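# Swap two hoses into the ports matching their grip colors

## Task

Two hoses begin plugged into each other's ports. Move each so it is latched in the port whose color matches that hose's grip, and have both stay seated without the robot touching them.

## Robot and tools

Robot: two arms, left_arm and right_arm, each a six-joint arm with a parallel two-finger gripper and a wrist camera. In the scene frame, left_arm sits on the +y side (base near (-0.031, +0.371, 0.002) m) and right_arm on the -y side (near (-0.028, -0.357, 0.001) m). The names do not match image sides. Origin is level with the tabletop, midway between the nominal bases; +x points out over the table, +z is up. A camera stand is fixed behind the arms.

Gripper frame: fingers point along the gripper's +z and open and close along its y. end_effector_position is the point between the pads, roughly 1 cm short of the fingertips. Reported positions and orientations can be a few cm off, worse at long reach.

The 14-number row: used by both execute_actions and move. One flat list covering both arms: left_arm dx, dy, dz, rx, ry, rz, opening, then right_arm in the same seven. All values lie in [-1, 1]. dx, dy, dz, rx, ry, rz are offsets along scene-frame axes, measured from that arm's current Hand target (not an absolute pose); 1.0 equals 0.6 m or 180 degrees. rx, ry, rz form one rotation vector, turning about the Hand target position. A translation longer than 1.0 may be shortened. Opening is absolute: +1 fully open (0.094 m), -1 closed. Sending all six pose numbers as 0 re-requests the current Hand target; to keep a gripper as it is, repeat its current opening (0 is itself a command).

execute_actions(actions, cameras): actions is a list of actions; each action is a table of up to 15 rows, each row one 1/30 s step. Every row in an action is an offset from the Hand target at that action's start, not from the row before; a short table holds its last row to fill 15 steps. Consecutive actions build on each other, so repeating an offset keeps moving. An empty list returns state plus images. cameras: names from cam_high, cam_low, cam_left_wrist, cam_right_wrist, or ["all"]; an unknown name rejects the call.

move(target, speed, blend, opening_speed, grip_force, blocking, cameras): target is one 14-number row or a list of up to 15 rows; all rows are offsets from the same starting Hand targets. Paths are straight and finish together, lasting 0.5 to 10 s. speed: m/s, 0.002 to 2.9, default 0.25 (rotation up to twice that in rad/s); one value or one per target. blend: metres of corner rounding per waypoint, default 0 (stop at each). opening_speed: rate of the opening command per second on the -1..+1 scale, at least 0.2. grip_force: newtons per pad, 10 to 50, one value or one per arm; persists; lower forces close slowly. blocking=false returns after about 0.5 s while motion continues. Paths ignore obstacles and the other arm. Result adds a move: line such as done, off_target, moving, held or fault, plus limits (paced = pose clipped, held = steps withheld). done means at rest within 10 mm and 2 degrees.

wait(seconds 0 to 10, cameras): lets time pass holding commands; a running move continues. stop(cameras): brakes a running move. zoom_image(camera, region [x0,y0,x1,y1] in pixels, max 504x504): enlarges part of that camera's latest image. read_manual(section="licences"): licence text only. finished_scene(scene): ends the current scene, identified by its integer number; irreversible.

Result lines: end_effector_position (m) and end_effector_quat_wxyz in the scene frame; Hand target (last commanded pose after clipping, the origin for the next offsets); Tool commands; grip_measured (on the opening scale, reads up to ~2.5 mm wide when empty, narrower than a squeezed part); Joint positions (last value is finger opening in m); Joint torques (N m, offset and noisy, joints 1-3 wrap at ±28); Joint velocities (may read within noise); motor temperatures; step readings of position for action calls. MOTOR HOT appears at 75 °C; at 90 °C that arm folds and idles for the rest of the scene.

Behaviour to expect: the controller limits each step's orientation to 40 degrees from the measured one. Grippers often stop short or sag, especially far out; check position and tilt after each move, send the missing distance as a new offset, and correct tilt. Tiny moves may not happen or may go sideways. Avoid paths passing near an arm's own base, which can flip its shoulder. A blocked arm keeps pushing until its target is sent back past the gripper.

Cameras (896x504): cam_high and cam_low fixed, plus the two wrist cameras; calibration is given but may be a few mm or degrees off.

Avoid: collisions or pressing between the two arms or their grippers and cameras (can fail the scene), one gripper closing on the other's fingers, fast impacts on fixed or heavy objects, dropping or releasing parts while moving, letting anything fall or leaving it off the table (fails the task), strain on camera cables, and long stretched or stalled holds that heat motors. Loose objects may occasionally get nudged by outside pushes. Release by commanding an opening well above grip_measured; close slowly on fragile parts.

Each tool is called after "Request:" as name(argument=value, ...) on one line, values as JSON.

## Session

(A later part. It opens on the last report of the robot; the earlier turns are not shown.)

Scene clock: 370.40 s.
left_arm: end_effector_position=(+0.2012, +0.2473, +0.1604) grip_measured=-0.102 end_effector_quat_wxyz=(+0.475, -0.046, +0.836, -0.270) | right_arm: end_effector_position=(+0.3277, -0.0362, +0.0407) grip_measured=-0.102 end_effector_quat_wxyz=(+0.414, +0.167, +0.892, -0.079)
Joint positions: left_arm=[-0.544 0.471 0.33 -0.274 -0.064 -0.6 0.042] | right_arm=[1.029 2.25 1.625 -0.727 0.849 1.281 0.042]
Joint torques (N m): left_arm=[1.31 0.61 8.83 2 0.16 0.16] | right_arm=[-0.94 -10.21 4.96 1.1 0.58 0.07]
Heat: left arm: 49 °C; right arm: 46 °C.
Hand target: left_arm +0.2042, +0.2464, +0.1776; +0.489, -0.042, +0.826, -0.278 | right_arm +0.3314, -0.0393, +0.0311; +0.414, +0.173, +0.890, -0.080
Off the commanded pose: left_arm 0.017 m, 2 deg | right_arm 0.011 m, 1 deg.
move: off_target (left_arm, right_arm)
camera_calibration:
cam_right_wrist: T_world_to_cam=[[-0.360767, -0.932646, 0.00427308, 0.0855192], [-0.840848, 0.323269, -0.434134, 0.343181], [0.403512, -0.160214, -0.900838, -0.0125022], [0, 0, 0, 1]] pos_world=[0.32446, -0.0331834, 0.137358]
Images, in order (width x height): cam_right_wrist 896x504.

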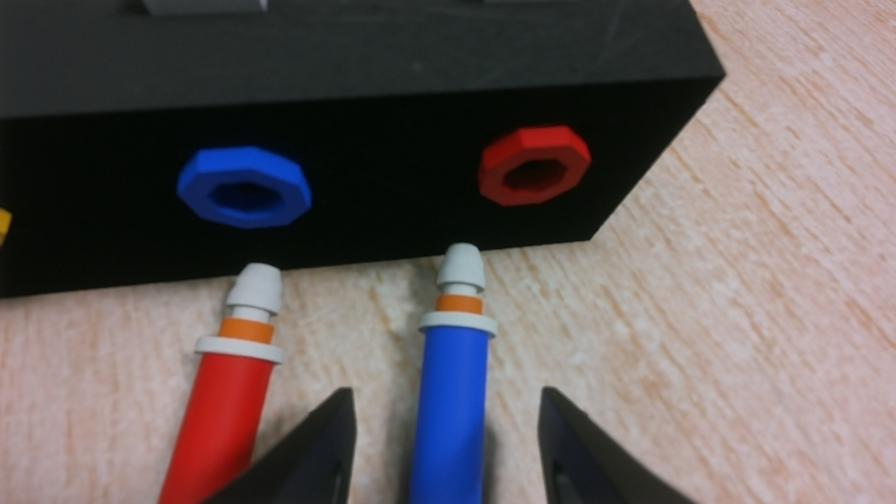

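Request:
move(target=[[0,0,0,0,0,0,-0.1,0.003,0,-0.018,0,0,0,-0.1],[0,0,0,0,0,0,-0.1,0.003,0,-0.018,0,0,0,-1]], speed=0.15, opening_speed=1.5, cameras=["cam_right_wrist"])

Scene clock: 376.80 s.
left_arm: end_effector_position=(+0.2012, +0.2473, +0.1604) grip_measured=-0.102 end_effector_quat_wxyz=(+0.475, -0.046, +0.836, -0.270) | right_arm: end_effector_position=(+0.3302, -0.0361, +0.0313) grip_measured=-0.677 end_effector_quat_wxyz=(+0.415, +0.168, +0.891, -0.078)
Joint positions: left_arm=[-0.544 0.471 0.33 -0.274 -0.064 -0.6 0.042] | right_arm=[1.025 2.268 1.612 -0.69 0.85 1.275 0.015]
Joint torques (N m): left_arm=[1.29 0.61 8.83 2 0.16 0.16] | right_arm=[-0.87 -10.06 4.9 1.08 0.56 0.08]
Heat: left arm: 50 °C; right arm: 48 °C.
Hand target: left_arm +0.2042, +0.2464, +0.1776; +0.489, -0.042, +0.826, -0.278 | right_arm +0.3332, -0.0393, +0.0204; +0.414, +0.173, +0.890, -0.080
Off the commanded pose: left_arm 0.017 m, 2 deg | right_arm 0.012 m, 1 deg.
move: off_target (left_arm, right_arm); target 2's new opening was sent with right_arm's hand 0.012 m and 1 deg from that target
camera_calibration:
cam_right_wrist: T_world_to_cam=[[-0.361278, -0.932456, 0.00196952, 0.0868217], [-0.839279, 0.324255, -0.436427, 0.340765], [0.40631, -0.159325, -0.899737, -0.022883], [0, 0, 0, 1]] pos_world=[0.326661, -0.0331832, 0.127959]
Images, in order (width x height): cam_right_wrist 896x504.

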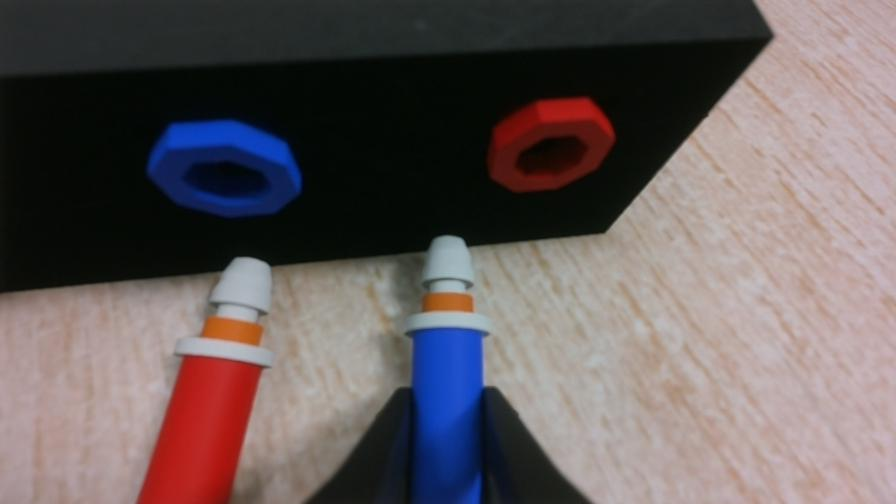

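Request:
move(target=[[0,0,0,0,0,0,-0.1,-0.015,0.005,0.105,0,0,0,-1],[0,0,0,0,0,0,-0.1,-0.0137,0.0655,0.0893,0,0,0.0417,-1]], speed=0.2, blend=[0.02,0], cameras=["cam_left_wrist","cam_right_wrist"])

Request:
zoom_image(camera="cam_left_wrist", region=[480, 110, 740, 350])

Scene clock: 390.67 s.
left_arm: end_effector_position=(+0.2012, +0.2473, +0.1604) grip_measured=-0.102 end_effector_quat_wxyz=(+0.475, -0.046, +0.836, -0.270) | right_arm: end_effector_position=(+0.3197, -0.0130, +0.0589) grip_measured=-0.677 end_effector_quat_wxyz=(+0.408, +0.101, +0.903, -0.084)
Joint positions: left_arm=[-0.544 0.471 0.33 -0.274 -0.064 -0.6 0.042] | right_arm=[1.066 2.251 1.706 -0.79 0.834 1.165 0.015]
Joint torques (N m): left_arm=[1.29 0.59 8.83 2 0.16 0.16] | right_arm=[0.23 -13.26 8.73 1.1 0.5 0.04]
Heat: left arm: 51 °C; right arm: 49 °C.
Hand target: left_arm +0.2042, +0.2464, +0.1776; +0.489, -0.042, +0.826, -0.278 | right_arm +0.3250, -0.0001, +0.0739; +0.419, +0.115, +0.899, -0.053
Off the commanded pose: left_arm 0.017 m, 2 deg | right_arm 0.021 m, 4 deg.
move: off_target (left_arm, right_arm)
camera_calibration:
cam_left_wrist: T_world_to_cam=[[-0.189469, -0.84361, 0.502417, 0.163834], [-0.832949, -0.132839, -0.537169, 0.324763], [0.519902, -0.520264, -0.677515, 0.220473], [0, 0, 0, 1]] pos_world=[0.186928, 0.296057, 0.241514]
cam_right_wrist: T_world_to_cam=[[-0.249612, -0.965749, 0.0708698, 0.0643965], [-0.884649, 0.197662, -0.422287, 0.348575], [0.393815, -0.168103, -0.903688, 0.0141066], [0, 0, 0, 1]] pos_world=[0.318885, -0.0043377, 0.155383]
Images, in order (width x height): cam_left_wrist 896x504, cam_right_wrist 896x504.

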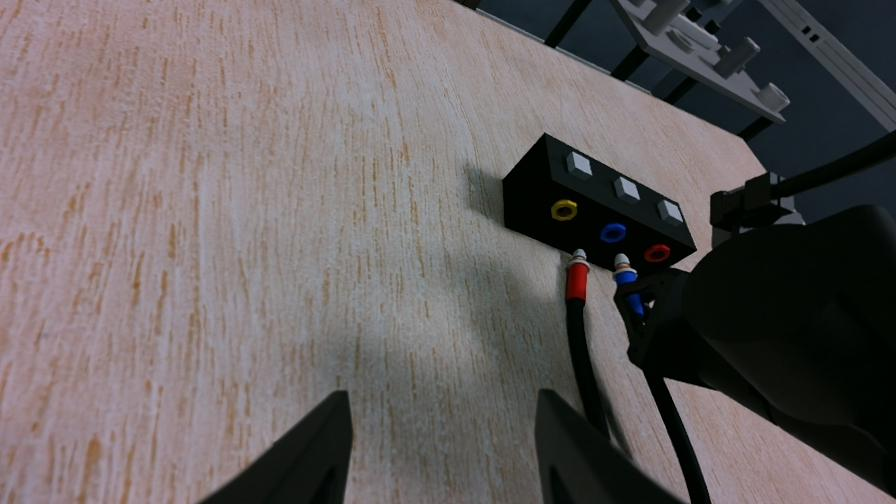

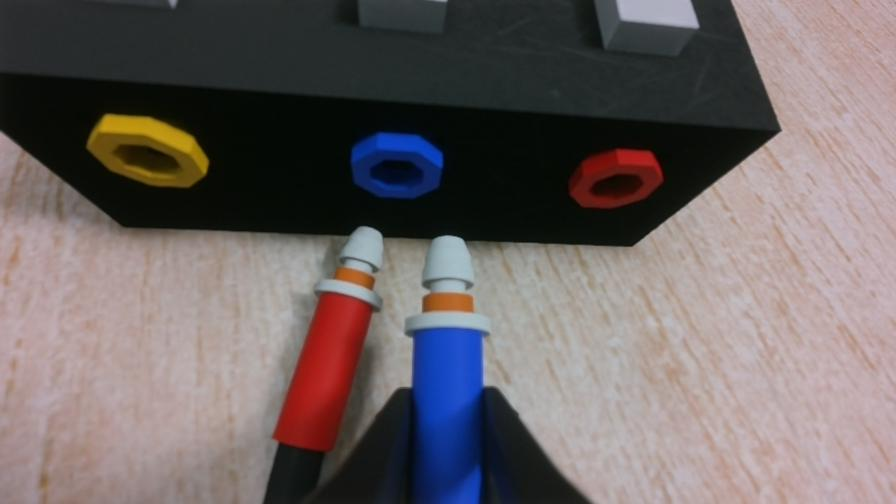

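Scaled by 1.938.

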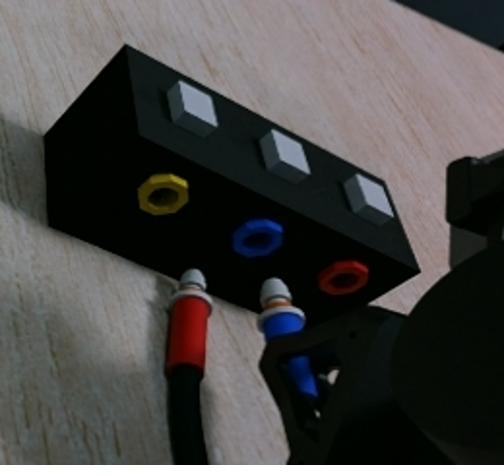

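Request:
move(target=[0,0,0,0,0,0,-0.1,0.025,0.0167,0.0035,0,0,0,-1], speed=0.1, cameras=["cam_left_wrist","cam_right_wrist"])

Request:
zoom_image(camera="cam_left_wrist", region=[480, 110, 740, 350])

Scene clock: 398.93 s.
left_arm: end_effector_position=(+0.2012, +0.2473, +0.1604) grip_measured=-0.102 end_effector_quat_wxyz=(+0.475, -0.046, +0.836, -0.270) | right_arm: end_effector_position=(+0.3345, +0.0069, +0.0760) grip_measured=-0.677 end_effector_quat_wxyz=(+0.419, +0.108, +0.900, -0.058)
Joint positions: left_arm=[-0.544 0.471 0.33 -0.274 -0.064 -0.6 0.042] | right_arm=[1.059 2.281 1.813 -0.79 0.83 1.139 0.015]
Joint torques (N m): left_arm=[1.29 0.61 8.83 2 0.15 0.16] | right_arm=[-0.76 -10.88 9.22 0.94 0.48 0.06]
Motor temperatures (°C): left_arm=[30 46 51 41 28 26 28] | right_arm=[26 52 39 30 26 27 26]
Heat: left arm: 51 °C; right arm: 52 °C.
Hand target: left_arm +0.2042, +0.2464, +0.1776; +0.489, -0.042, +0.826, -0.278 | right_arm +0.3400, +0.0100, +0.0761; +0.419, +0.115, +0.899, -0.053
Off the commanded pose: left_arm 0.017 m, 2 deg | right_arm 0.006 m, 1 deg.
move: off_target (left_arm)
camera_calibration:
cam_left_wrist: T_world_to_cam=[[-0.189469, -0.84361, 0.502417, 0.163834], [-0.832949, -0.132839, -0.537169, 0.324763], [0.519902, -0.520264, -0.677515, 0.220473], [0, 0, 0, 1]] pos_world=[0.186928, 0.296057, 0.241514]
cam_right_wrist: T_world_to_cam=[[-0.239982, -0.970654, 0.0154754, 0.0870555], [-0.874242, 0.20916, -0.438124, 0.362582], [0.42203, -0.118671, -0.898781, 0.0168354], [0, 0, 0, 1]] pos_world=[0.330771, 0.0106608, 0.17264]
Images, in order (width x height): cam_left_wrist 896x504, cam_right_wrist 896x504.

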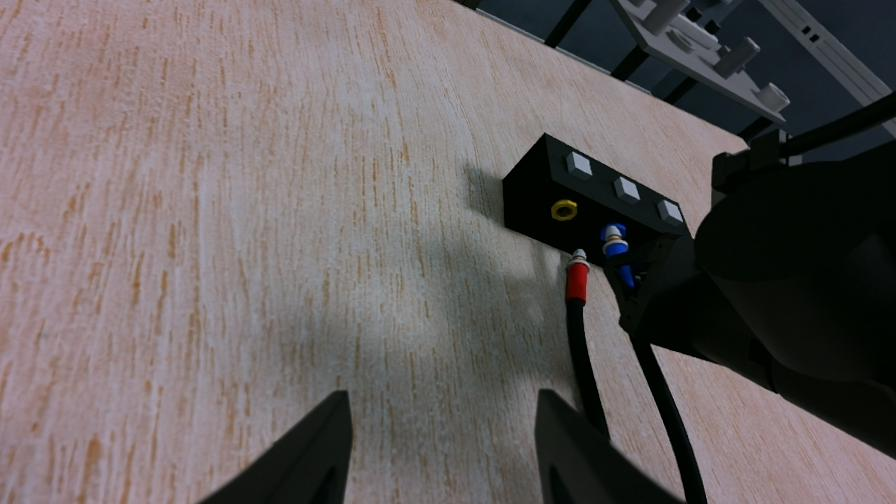

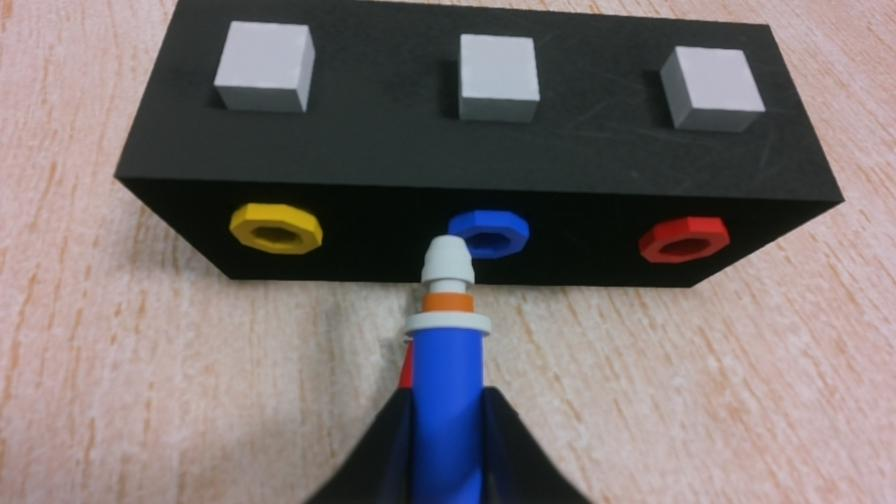

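Scaled by 1.938.

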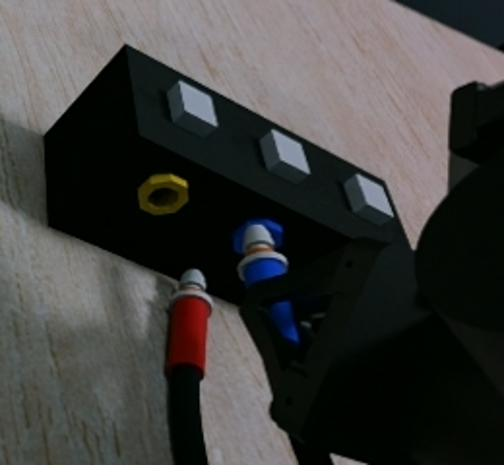

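Request:
move(target=[0,0,0,0,0,0,-0.1,-0.003,-0.0175,-0.036,0,0,0,-1], speed=0.1, cameras=["cam_left_wrist","cam_right_wrist"])

Request:
zoom_image(camera="cam_left_wrist", region=[480, 110, 740, 350])

Scene clock: 405.27 s.
left_arm: end_effector_position=(+0.2012, +0.2473, +0.1604) grip_measured=-0.102 end_effector_quat_wxyz=(+0.475, -0.046, +0.836, -0.270) | right_arm: end_effector_position=(+0.3350, -0.0003, +0.0571) grip_measured=-0.677 end_effector_quat_wxyz=(+0.417, +0.107, +0.900, -0.061)
Joint positions: left_arm=[-0.544 0.471 0.33 -0.274 -0.064 -0.6 0.042] | right_arm=[1.05 2.281 1.737 -0.712 0.826 1.129 0.015]
Joint torques (N m): left_arm=[1.29 0.59 8.83 2 0.15 0.16] | right_arm=[-0.72 -12.25 5.3 1.27 0.49 0.06]
Heat: left arm: 51 °C; right arm: 51 °C.
Hand target: left_arm +0.2042, +0.2464, +0.1776; +0.489, -0.042, +0.826, -0.278 | right_arm +0.3383, -0.0006, +0.0545; +0.419, +0.115, +0.899, -0.053
Off the commanded pose: left_arm 0.017 m, 2 deg | right_arm 0.004 m, 1 deg.
move: off_target (left_arm)
camera_calibration:
cam_left_wrist: T_world_to_cam=[[-0.189469, -0.84361, 0.502417, 0.163834], [-0.832949, -0.132839, -0.537169, 0.324763], [0.519902, -0.520264, -0.677515, 0.220473], [0, 0, 0, 1]] pos_world=[0.186928, 0.296057, 0.241514]
cam_right_wrist: T_world_to_cam=[[-0.241325, -0.970202, 0.0217022, 0.0805719], [-0.875883, 0.208126, -0.435331, 0.356695], [0.417842, -0.124065, -0.900009, 0.000225264], [0, 0, 0, 1]] pos_world=[0.331773, 0.00396127, 0.153735]
Images, in order (width x height): cam_left_wrist 896x504, cam_right_wrist 896x504.

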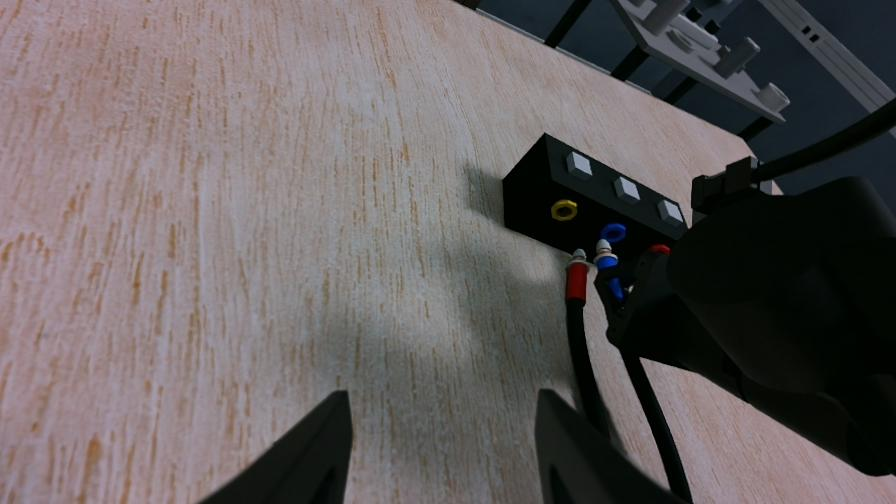

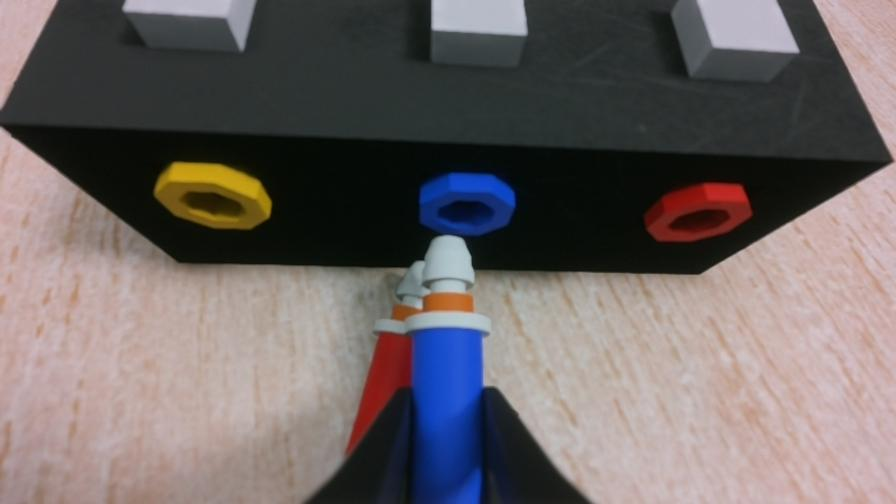

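Scaled by 1.938.

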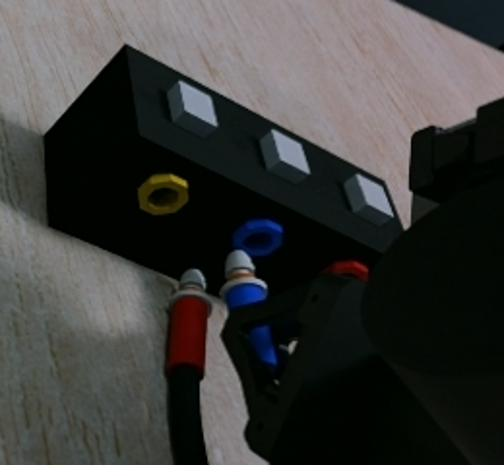

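Request:
zoom_image(camera="cam_left_wrist", region=[540, 190, 680, 300])

Request:
zoom_image(camera="cam_right_wrist", region=[330, 130, 580, 400])

Scaled by 3.600.

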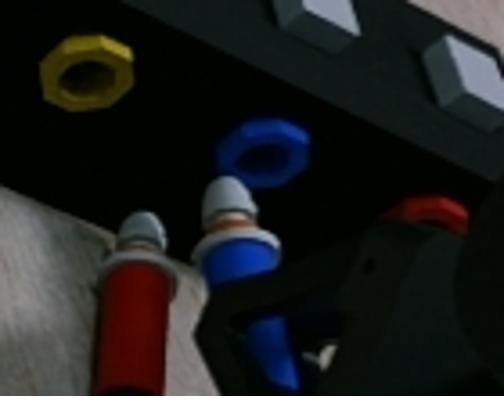

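Scaled by 1.867.

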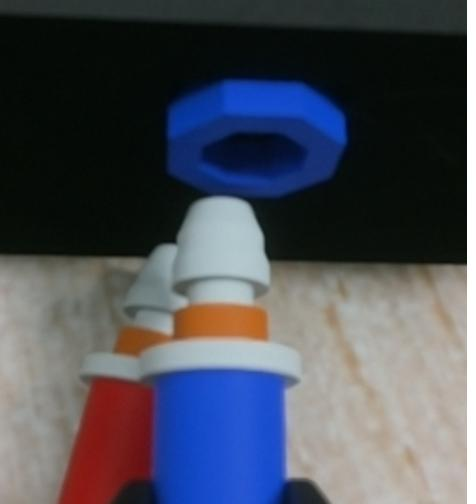

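Request:
move(target=[[0,0,0,0,0,0,-0.1,-0.01,-0.004,0.05,0,0,0,-1],[0,0,0,0,0,0,-0.1,-0.009,-0.008,0.0145,0,0,0,-1]], speed=0.08, cameras=["cam_left_wrist","cam_right_wrist"])

Request:
zoom_image(camera="cam_left_wrist", region=[540, 190, 680, 300])

Scene clock: 432.80 s.
left_arm: end_effector_position=(+0.2012, +0.2473, +0.1604) grip_measured=-0.102 end_effector_quat_wxyz=(+0.475, -0.046, +0.836, -0.270) | right_arm: end_effector_position=(+0.3301, -0.0085, +0.0490) grip_measured=-0.677 end_effector_quat_wxyz=(+0.410, +0.099, +0.904, -0.078)
Joint positions: left_arm=[-0.544 0.471 0.33 -0.274 -0.064 -0.6 0.042] | right_arm=[1.05 2.281 1.712 -0.73 0.826 1.129 0.015]
Joint torques (N m): left_arm=[1.31 0.59 8.83 2 0.16 0.16] | right_arm=[-0.29 -15.32 5.16 1.19 0.51 0.14]
Heat: left arm: 52 °C; right arm: 51 °C.
Hand target: left_arm +0.2042, +0.2464, +0.1776; +0.489, -0.042, +0.826, -0.278 | right_arm +0.3328, -0.0055, +0.0630; +0.419, +0.115, +0.899, -0.053
Off the commanded pose: left_arm 0.017 m, 2 deg | right_arm 0.015 m, 4 deg.
move: off_target (left_arm, right_arm)
camera_calibration:
cam_left_wrist: T_world_to_cam=[[-0.189469, -0.84361, 0.502417, 0.163834], [-0.832949, -0.132839, -0.537169, 0.324763], [0.519902, -0.520264, -0.677515, 0.220473], [0, 0, 0, 1]] pos_world=[0.186928, 0.296057, 0.241514]
cam_right_wrist: T_world_to_cam=[[-0.240429, -0.968724, 0.0613752, 0.0693252], [-0.885091, 0.192835, -0.423589, 0.352873], [0.398506, -0.156166, -0.903773, 0.000304988], [0, 0, 0, 1]] pos_world=[0.328871, -0.00084178, 0.145494]
Images, in order (width x height): cam_left_wrist 896x504, cam_right_wrist 896x504.

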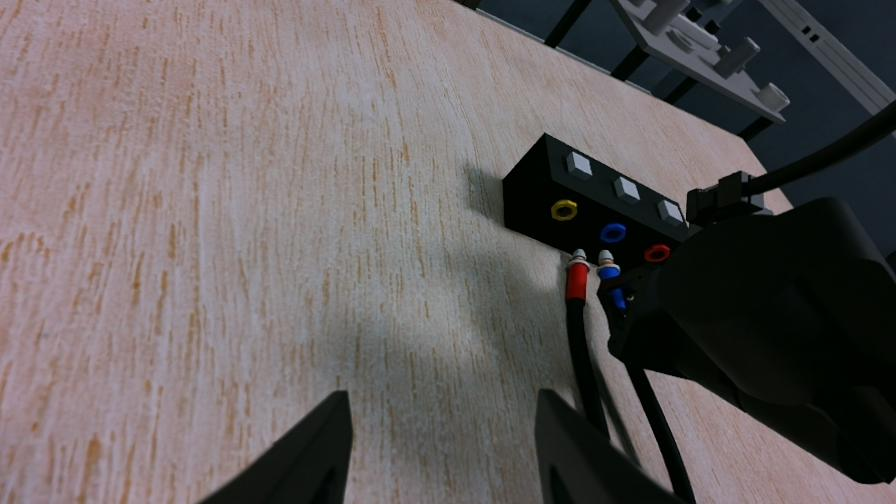

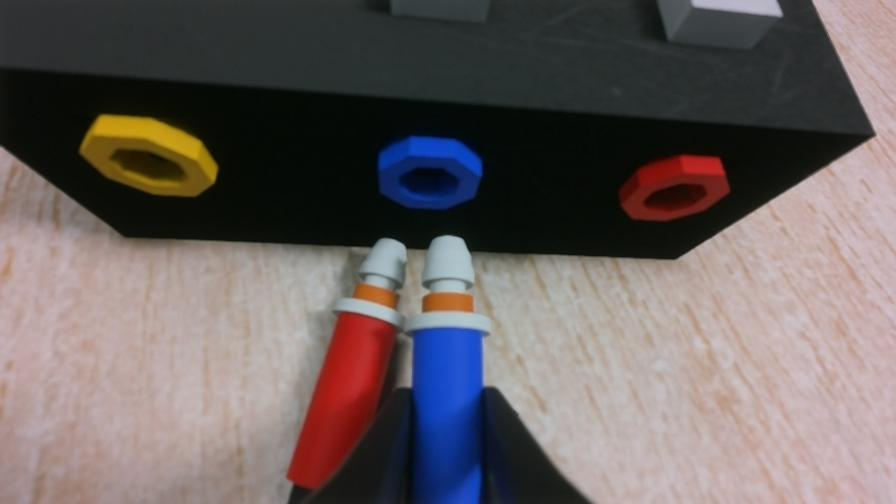

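Scaled by 3.600.

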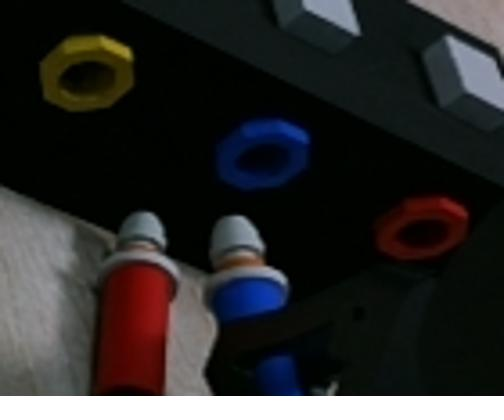

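Request:
move(target=[[0,0,0,0,0,0,-0.1,-0.02,0.0,0.12,0,0,0,-1],[0,0,0,0,0,0,-0.1,0.0037,-0.0017,-0.01,0,0,0,-1]], speed=0.15, cameras=["cam_left_wrist","cam_right_wrist"])

Request:
zoom_image(camera="cam_left_wrist", region=[540, 190, 680, 300])

Request:
zoom_image(camera="cam_right_wrist", region=[330, 130, 580, 400])

Scene clock: 441.50 s.
left_arm: end_effector_position=(+0.2012, +0.2473, +0.1604) grip_measured=-0.102 end_effector_quat_wxyz=(+0.475, -0.046, +0.836, -0.270) | right_arm: end_effector_position=(+0.3314, -0.0062, +0.0632) grip_measured=-0.677 end_effector_quat_wxyz=(+0.418, +0.108, +0.900, -0.057)
Joint positions: left_arm=[-0.544 0.471 0.33 -0.274 -0.064 -0.6 0.042] | right_arm=[1.05 2.241 1.694 -0.702 0.824 1.127 0.015]
Joint torques (N m): left_arm=[1.31 0.61 8.83 2 0.16 0.16] | right_arm=[-0.7 -11.08 5.57 1.35 0.51 0.06]
Heat: left arm: 52 °C; right arm: 53 °C.
Hand target: left_arm +0.2042, +0.2464, +0.1776; +0.489, -0.042, +0.826, -0.278 | right_arm +0.3350, -0.0063, +0.0570; +0.419, +0.115, +0.899, -0.053
Off the commanded pose: left_arm 0.017 m, 2 deg | right_arm 0.007 m, 1 deg.
move: off_target (left_arm)
camera_calibration:
cam_left_wrist: T_world_to_cam=[[-0.189469, -0.84361, 0.502417, 0.163834], [-0.832949, -0.132839, -0.537169, 0.324763], [0.519902, -0.520264, -0.677515, 0.220473], [0, 0, 0, 1]] pos_world=[0.186928, 0.296057, 0.241514]
cam_right_wrist: T_world_to_cam=[[-0.240143, -0.970618, 0.0152327, 0.0738607], [-0.875484, 0.209773, -0.435342, 0.357253], [0.419355, -0.11788, -0.900136, 0.00604469], [0, 0, 0, 1]] pos_world=[0.327971, -0.002539, 0.159843]
Images, in order (width x height): cam_left_wrist 896x504, cam_right_wrist 896x504.

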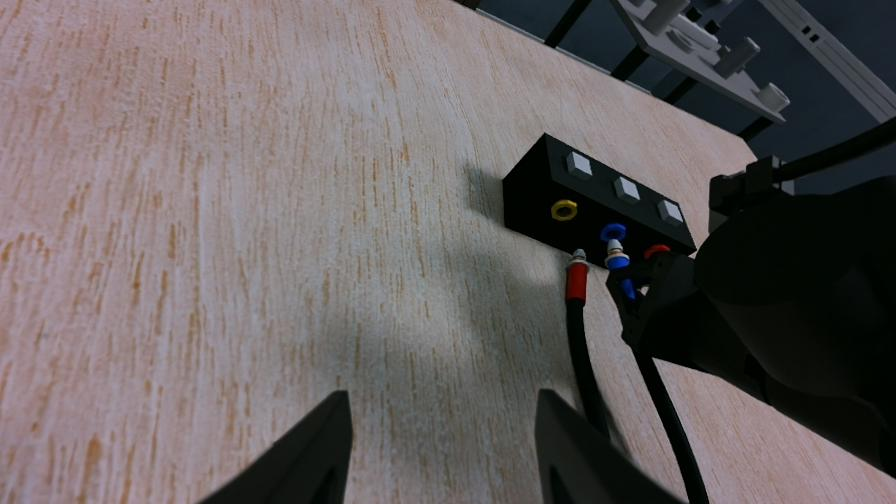

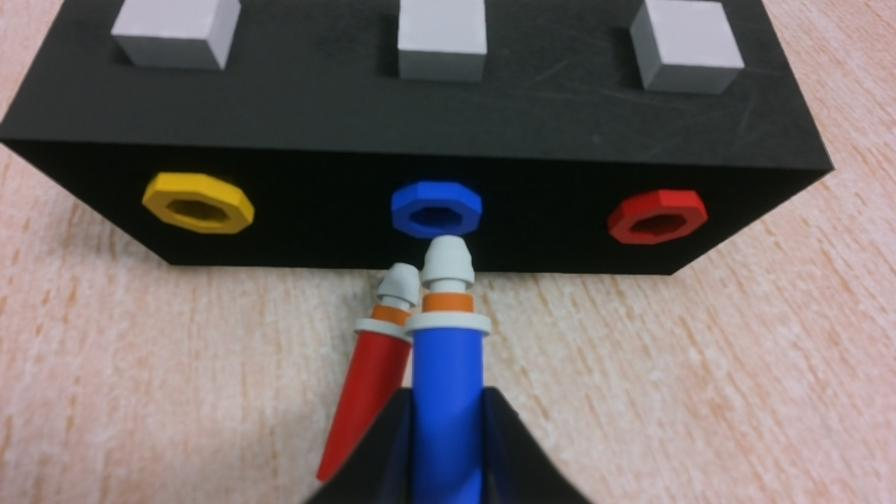

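Scaled by 3.600.

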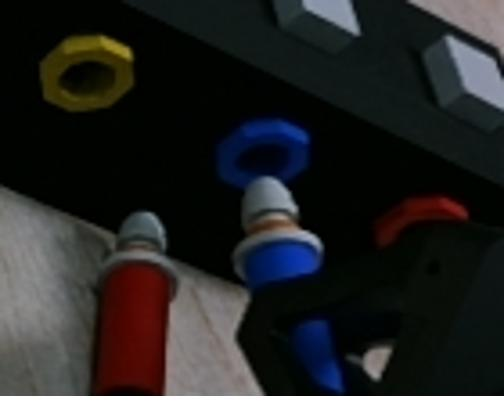

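Scaled by 1.867.

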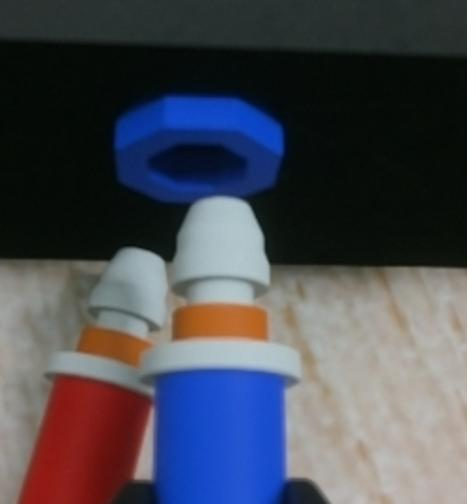

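Request:
move(target=[0,0,0,0,0,0,-0.1,0.02,0.0005,0.004,0,0,0,-1], speed=0.08, cameras=["cam_left_wrist","cam_right_wrist"])

Request:
zoom_image(camera="cam_left_wrist", region=[540, 190, 680, 300])

Request:
zoom_image(camera="cam_right_wrist", region=[330, 130, 580, 400])

Scene clock: 448.83 s.
left_arm: end_effector_position=(+0.2012, +0.2473, +0.1604) grip_measured=-0.102 end_effector_quat_wxyz=(+0.475, -0.046, +0.836, -0.270) | right_arm: end_effector_position=(+0.3352, -0.0099, +0.0584) grip_measured=-0.677 end_effector_quat_wxyz=(+0.410, +0.099, +0.904, -0.065)
Joint positions: left_arm=[-0.544 0.471 0.33 -0.274 -0.064 -0.6 0.042] | right_arm=[1.036 2.249 1.694 -0.699 0.811 1.097 0.015]
Joint torques (N m): left_arm=[1.31 0.61 8.83 2 0.16 0.16] | right_arm=[-1.43 -10.45 8.61 1.32 0.56 0.04]
Heat: left arm: 52 °C; right arm: 53 °C.
Hand target: left_arm +0.2042, +0.2464, +0.1776; +0.489, -0.042, +0.826, -0.278 | right_arm +0.3469, -0.0060, +0.0595; +0.419, +0.115, +0.899, -0.053
Off the commanded pose: left_arm 0.017 m, 2 deg | right_arm 0.012 m, 2 deg.
move: off_target (left_arm, right_arm)
camera_calibration:
cam_left_wrist: T_world_to_cam=[[-0.189469, -0.84361, 0.502417, 0.163834], [-0.832949, -0.132839, -0.537169, 0.324763], [0.519902, -0.520264, -0.677515, 0.220473], [0, 0, 0, 1]] pos_world=[0.186928, 0.296057, 0.241514]
cam_right_wrist: T_world_to_cam=[[-0.230441, -0.972329, 0.0383947, 0.0666137], [-0.885533, 0.193187, -0.422504, 0.361821], [0.403395, -0.131362, -0.905548, 0.0052035], [0, 0, 0, 1]] pos_world=[0.333656, -0.00444534, 0.155025]
Images, in order (width x height): cam_left_wrist 896x504, cam_right_wrist 896x504.

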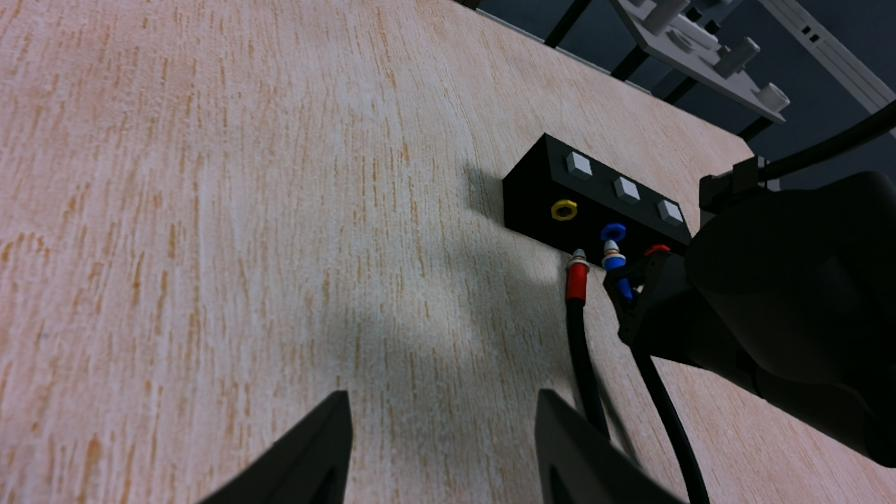

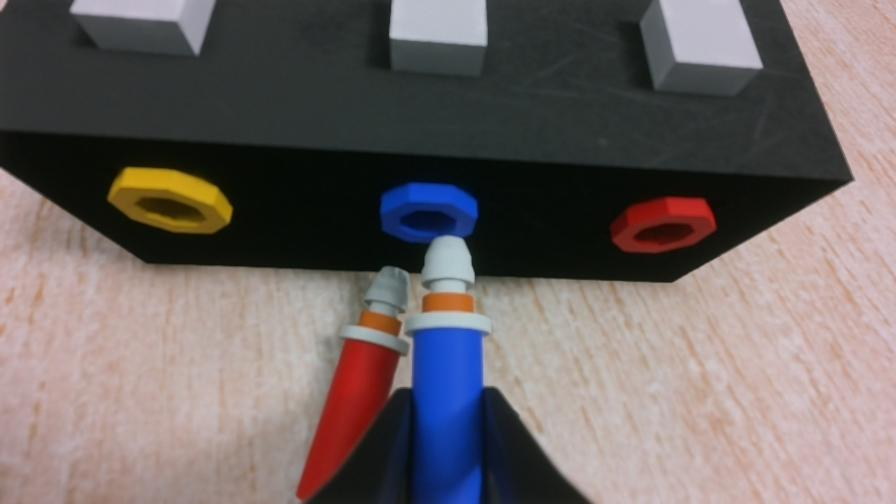

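Scaled by 3.600.

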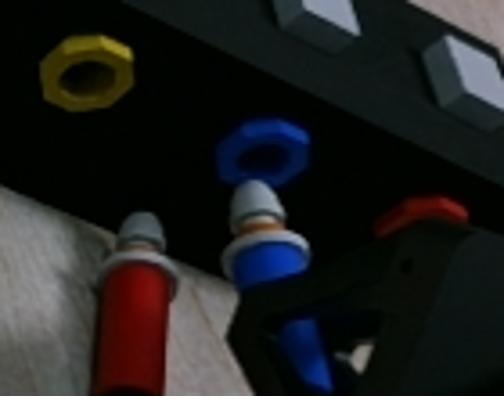

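Scaled by 1.867.

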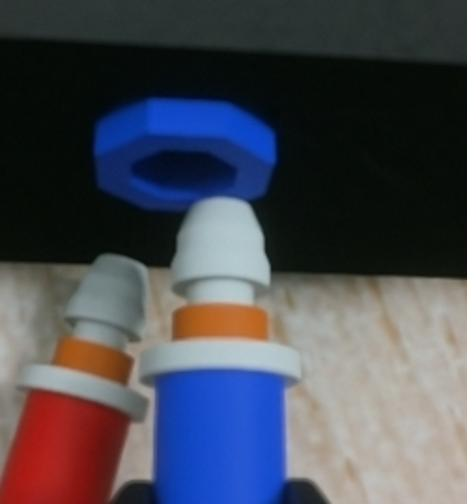

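Request:
move(target=[[0,0,0,0,0,0,-0.1,-0.116,0.029,0.053,0,0,0,-1],[0,0,0,0,0,0,-0.1,-0.0675,0.0168,0.0033,0,0,0,-1],[0,0,0,0,0,0,-0.1,-0.019,0.0043,0.0033,0,0,0,-1]], speed=0.15, blend=[0.01,0.01,0], cameras=["cam_left_wrist","cam_right_wrist"])

Request:
zoom_image(camera="cam_left_wrist", region=[540, 190, 680, 300])

Request:
zoom_image(camera="cam_right_wrist", region=[330, 130, 580, 400])

Scene clock: 457.83 s.
left_arm: end_effector_position=(+0.2012, +0.2473, +0.1604) grip_measured=-0.102 end_effector_quat_wxyz=(+0.475, -0.046, +0.836, -0.270) | right_arm: end_effector_position=(+0.3335, -0.0107, +0.0620) grip_measured=-0.677 end_effector_quat_wxyz=(+0.414, +0.109, +0.901, -0.066)
Joint positions: left_arm=[-0.544 0.471 0.33 -0.274 -0.064 -0.6 0.042] | right_arm=[1.041 2.249 1.706 -0.726 0.825 1.131 0.015]
Joint torques (N m): left_arm=[1.29 0.59 8.83 2 0.15 0.16] | right_arm=[0.27 -11.32 7.01 1.27 0.51 0.06]
Heat: left arm: 53 °C; right arm: 54 °C.
Hand target: left_arm +0.2042, +0.2464, +0.1776; +0.489, -0.042, +0.826, -0.278 | right_arm +0.3356, -0.0034, +0.0616; +0.419, +0.115, +0.899, -0.053
Off the commanded pose: left_arm 0.017 m, 2 deg | right_arm 0.008 m, 2 deg.
move: off_target (left_arm)
camera_calibration:
cam_left_wrist: T_world_to_cam=[[-0.189469, -0.84361, 0.502417, 0.163834], [-0.832949, -0.132839, -0.537169, 0.324763], [0.519902, -0.520264, -0.677515, 0.220473], [0, 0, 0, 1]] pos_world=[0.186928, 0.296057, 0.241514]
cam_right_wrist: T_world_to_cam=[[-0.250265, -0.967682, 0.0309494, 0.0724728], [-0.877054, 0.213056, -0.430563, 0.359792], [0.410054, -0.134899, -0.90203, 0.00660417], [0, 0, 0, 1]] pos_world=[0.330987, -0.00563436, 0.158627]
Images, in order (width x height): cam_left_wrist 896x504, cam_right_wrist 896x504.

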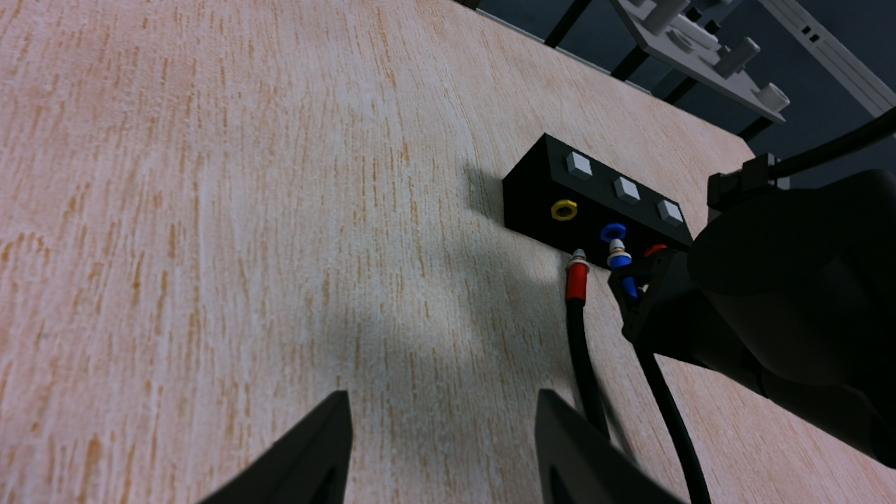

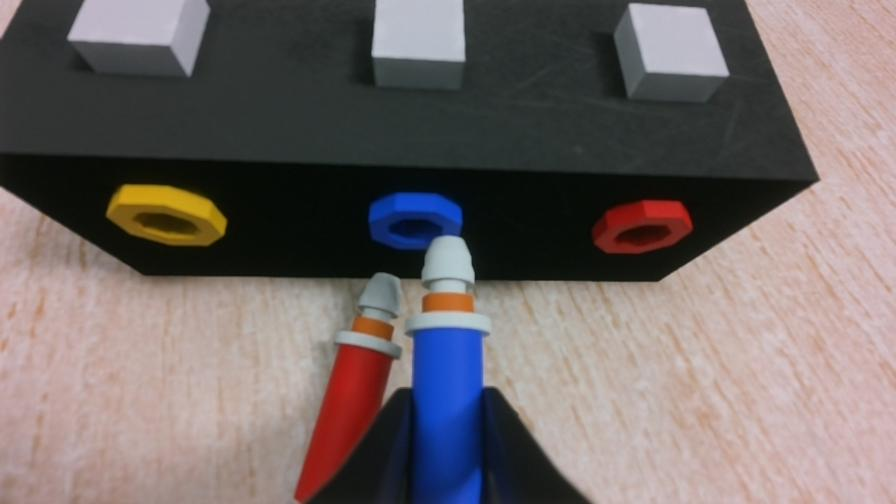

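Scaled by 3.600.

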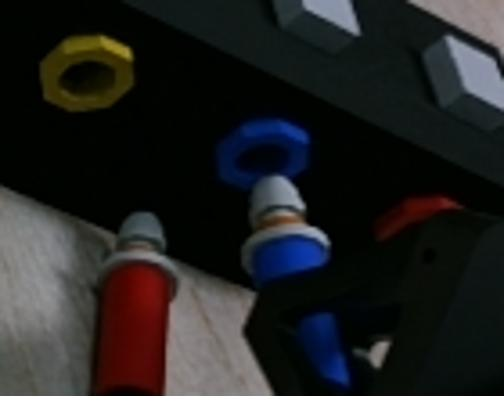

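Scaled by 1.867.

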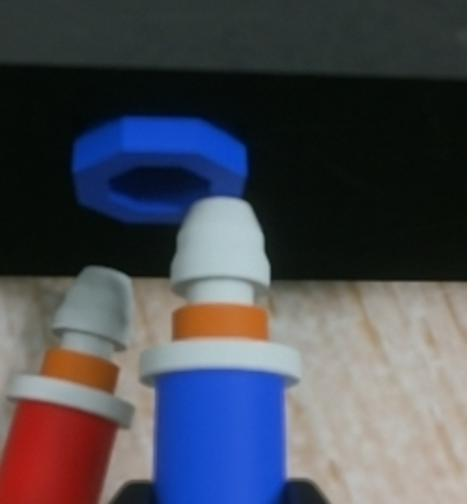

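Request:
move(target=[[0,0,0,0,0,0,-0.1,-0.097,0.038,0.055,0,0,0,-1],[0,0,0,0,0,0,-0.1,-0.0485,0.026,0.005,0,0,0,-1],[0,0,0,0,0,0,-0.1,0.012,0.0105,0.005,0,0,0,-1]], speed=0.15, blend=[0.01,0.01,0], cameras=["cam_left_wrist","cam_right_wrist"])

Request:
zoom_image(camera="cam_left_wrist", region=[540, 190, 680, 300])

Request:
zoom_image(camera="cam_right_wrist", region=[330, 130, 580, 400])

Scene clock: 469.43 s.
left_arm: end_effector_position=(+0.2012, +0.2473, +0.1604) grip_measured=-0.102 end_effector_quat_wxyz=(+0.475, -0.046, +0.836, -0.270) | right_arm: end_effector_position=(+0.3369, -0.0012, +0.0688) grip_measured=-0.677 end_effector_quat_wxyz=(+0.413, +0.107, +0.902, -0.061)
Joint positions: left_arm=[-0.544 0.471 0.33 -0.274 -0.064 -0.6 0.042] | right_arm=[1.044 2.269 1.77 -0.757 0.817 1.123 0.015]
Joint torques (N m): left_arm=[1.31 0.61 8.81 2 0.15 0.16] | right_arm=[-0.51 -10.59 7.15 1.34 0.57 0.04]
Heat: left arm: 53 °C; right arm: 54 °C.
Hand target: left_arm +0.2042, +0.2464, +0.1776; +0.489, -0.042, +0.826, -0.278 | right_arm +0.3428, +0.0028, +0.0645; +0.419, +0.115, +0.899, -0.053
Off the commanded pose: left_arm 0.017 m, 2 deg | right_arm 0.008 m, 1 deg.
move: off_target (left_arm)
camera_calibration:
cam_left_wrist: T_world_to_cam=[[-0.189469, -0.84361, 0.502417, 0.163834], [-0.832949, -0.132839, -0.537169, 0.324763], [0.519902, -0.520264, -0.677515, 0.220473], [0, 0, 0, 1]] pos_world=[0.186928, 0.296057, 0.241514]
cam_right_wrist: T_world_to_cam=[[-0.240772, -0.970295, 0.0236002, 0.079595], [-0.87984, 0.207932, -0.427371, 0.364392], [0.409768, -0.123663, -0.903768, 0.0129322], [0, 0, 0, 1]] pos_world=[0.334472, 0.0030611, 0.16554]
Images, in order (width x height): cam_left_wrist 896x504, cam_right_wrist 896x504.

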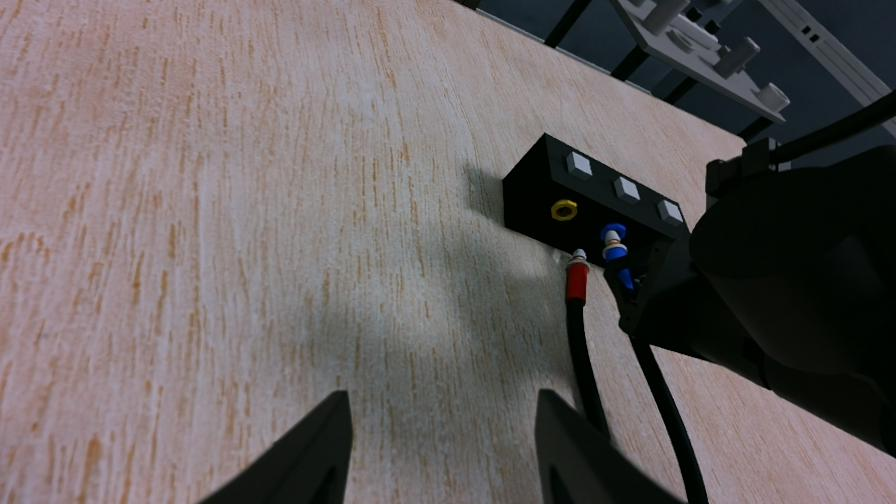

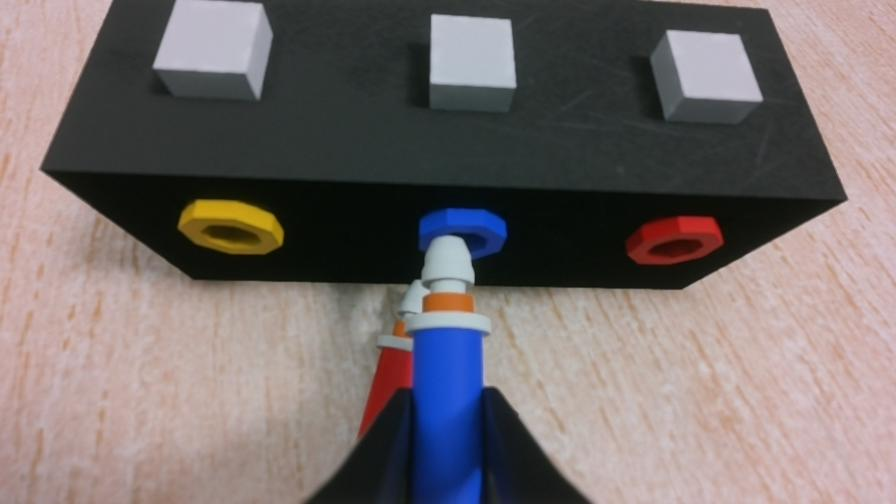

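Scaled by 3.600.

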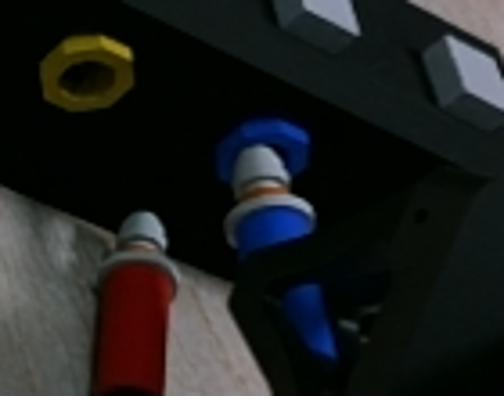

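Scaled by 1.867.

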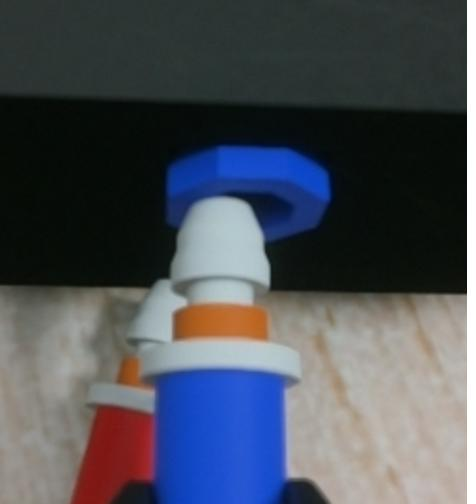

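Request:
move(target=[[0,0,0,0,0,0,-0.1,-0.097,0.0175,0.047,0,0,0,-1],[0,0,0,0,0,0,-0.1,-0.0485,0.0055,-0.0033,0,0,0,-1],[0,0,0,0,0,0,-0.1,0.0193,-0.0117,-0.0033,0,0,0,-1]], speed=0.15, blend=[0.01,0.01,0], cameras=["cam_left_wrist","cam_right_wrist"])

Request:
zoom_image(camera="cam_left_wrist", region=[540, 190, 680, 300])

Request:
zoom_image(camera="cam_right_wrist", region=[330, 130, 580, 400])

Scene clock: 479.73 s.
left_arm: end_effector_position=(+0.2012, +0.2473, +0.1604) grip_measured=-0.102 end_effector_quat_wxyz=(+0.475, -0.046, +0.836, -0.270) | right_arm: end_effector_position=(+0.3371, -0.0047, +0.0592) grip_measured=-0.677 end_effector_quat_wxyz=(+0.400, +0.093, +0.909, -0.066)
Joint positions: left_arm=[-0.544 0.471 0.33 -0.274 -0.064 -0.6 0.042] | right_arm=[1.033 2.269 1.745 -0.737 0.789 1.087 0.015]
Joint torques (N m): left_arm=[1.29 0.61 8.83 2 0.15 0.16] | right_arm=[-2.17 -11.07 7.58 1.57 0.77 0.02]
Heat: left arm: 53 °C; right arm: 54 °C.
Hand target: left_arm +0.2042, +0.2464, +0.1776; +0.489, -0.042, +0.826, -0.278 | right_arm +0.3543, -0.0041, +0.0625; +0.419, +0.115, +0.899, -0.053
Off the commanded pose: left_arm 0.017 m, 2 deg | right_arm 0.018 m, 4 deg.
move: off_target (left_arm, right_arm)
camera_calibration:
cam_left_wrist: T_world_to_cam=[[-0.189469, -0.84361, 0.502417, 0.163834], [-0.832949, -0.132839, -0.537169, 0.324763], [0.519902, -0.520264, -0.677515, 0.220473], [0, 0, 0, 1]] pos_world=[0.186928, 0.296057, 0.241514]
cam_right_wrist: T_world_to_cam=[[-0.21898, -0.974603, 0.0468615, 0.0676774], [-0.89732, 0.182287, -0.40198, 0.365511], [0.383229, -0.130075, -0.914448, 0.0132067], [0, 0, 0, 1]] pos_world=[0.337739, 0.0010485, 0.155834]
Images, in order (width x height): cam_left_wrist 896x504, cam_right_wrist 896x504.

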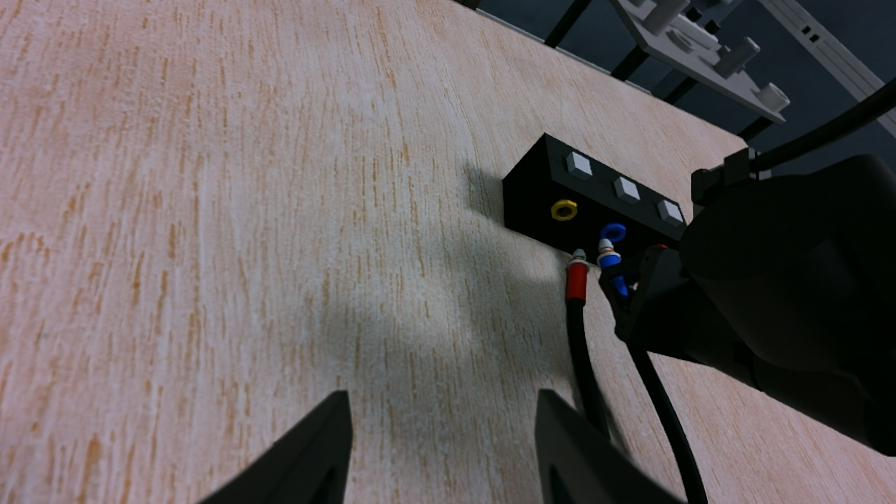

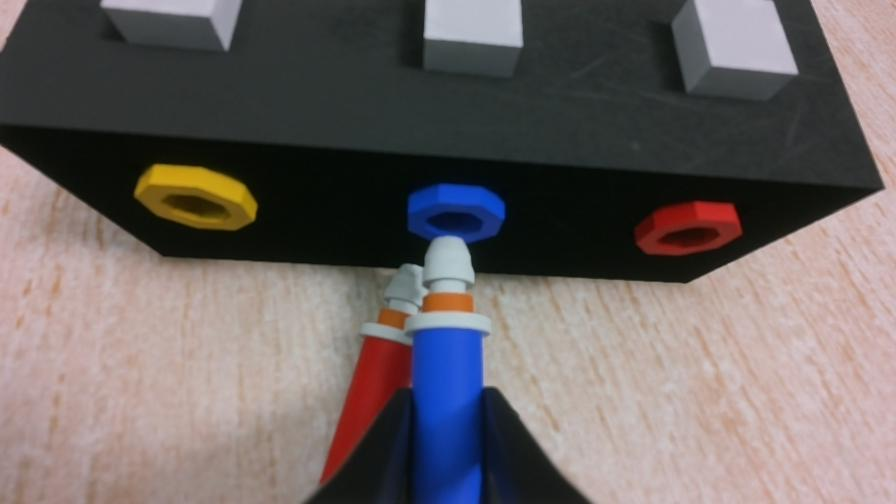

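Scaled by 3.600.

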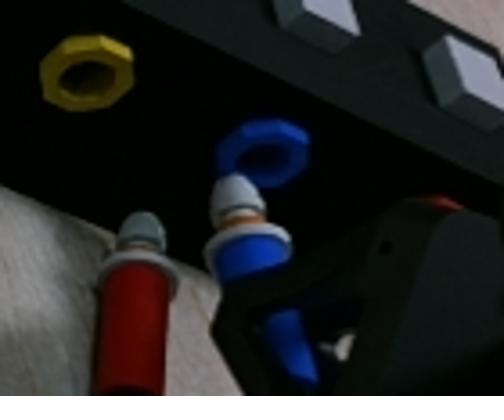

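Scaled by 1.867.

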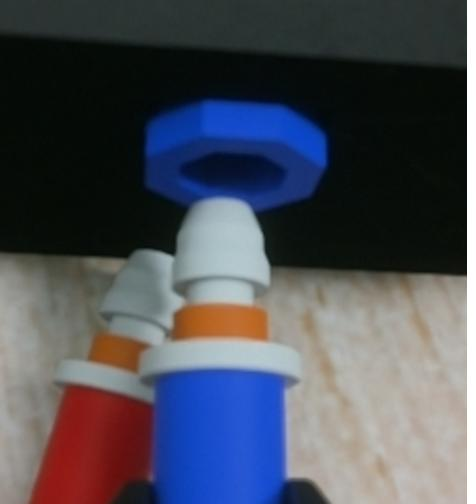

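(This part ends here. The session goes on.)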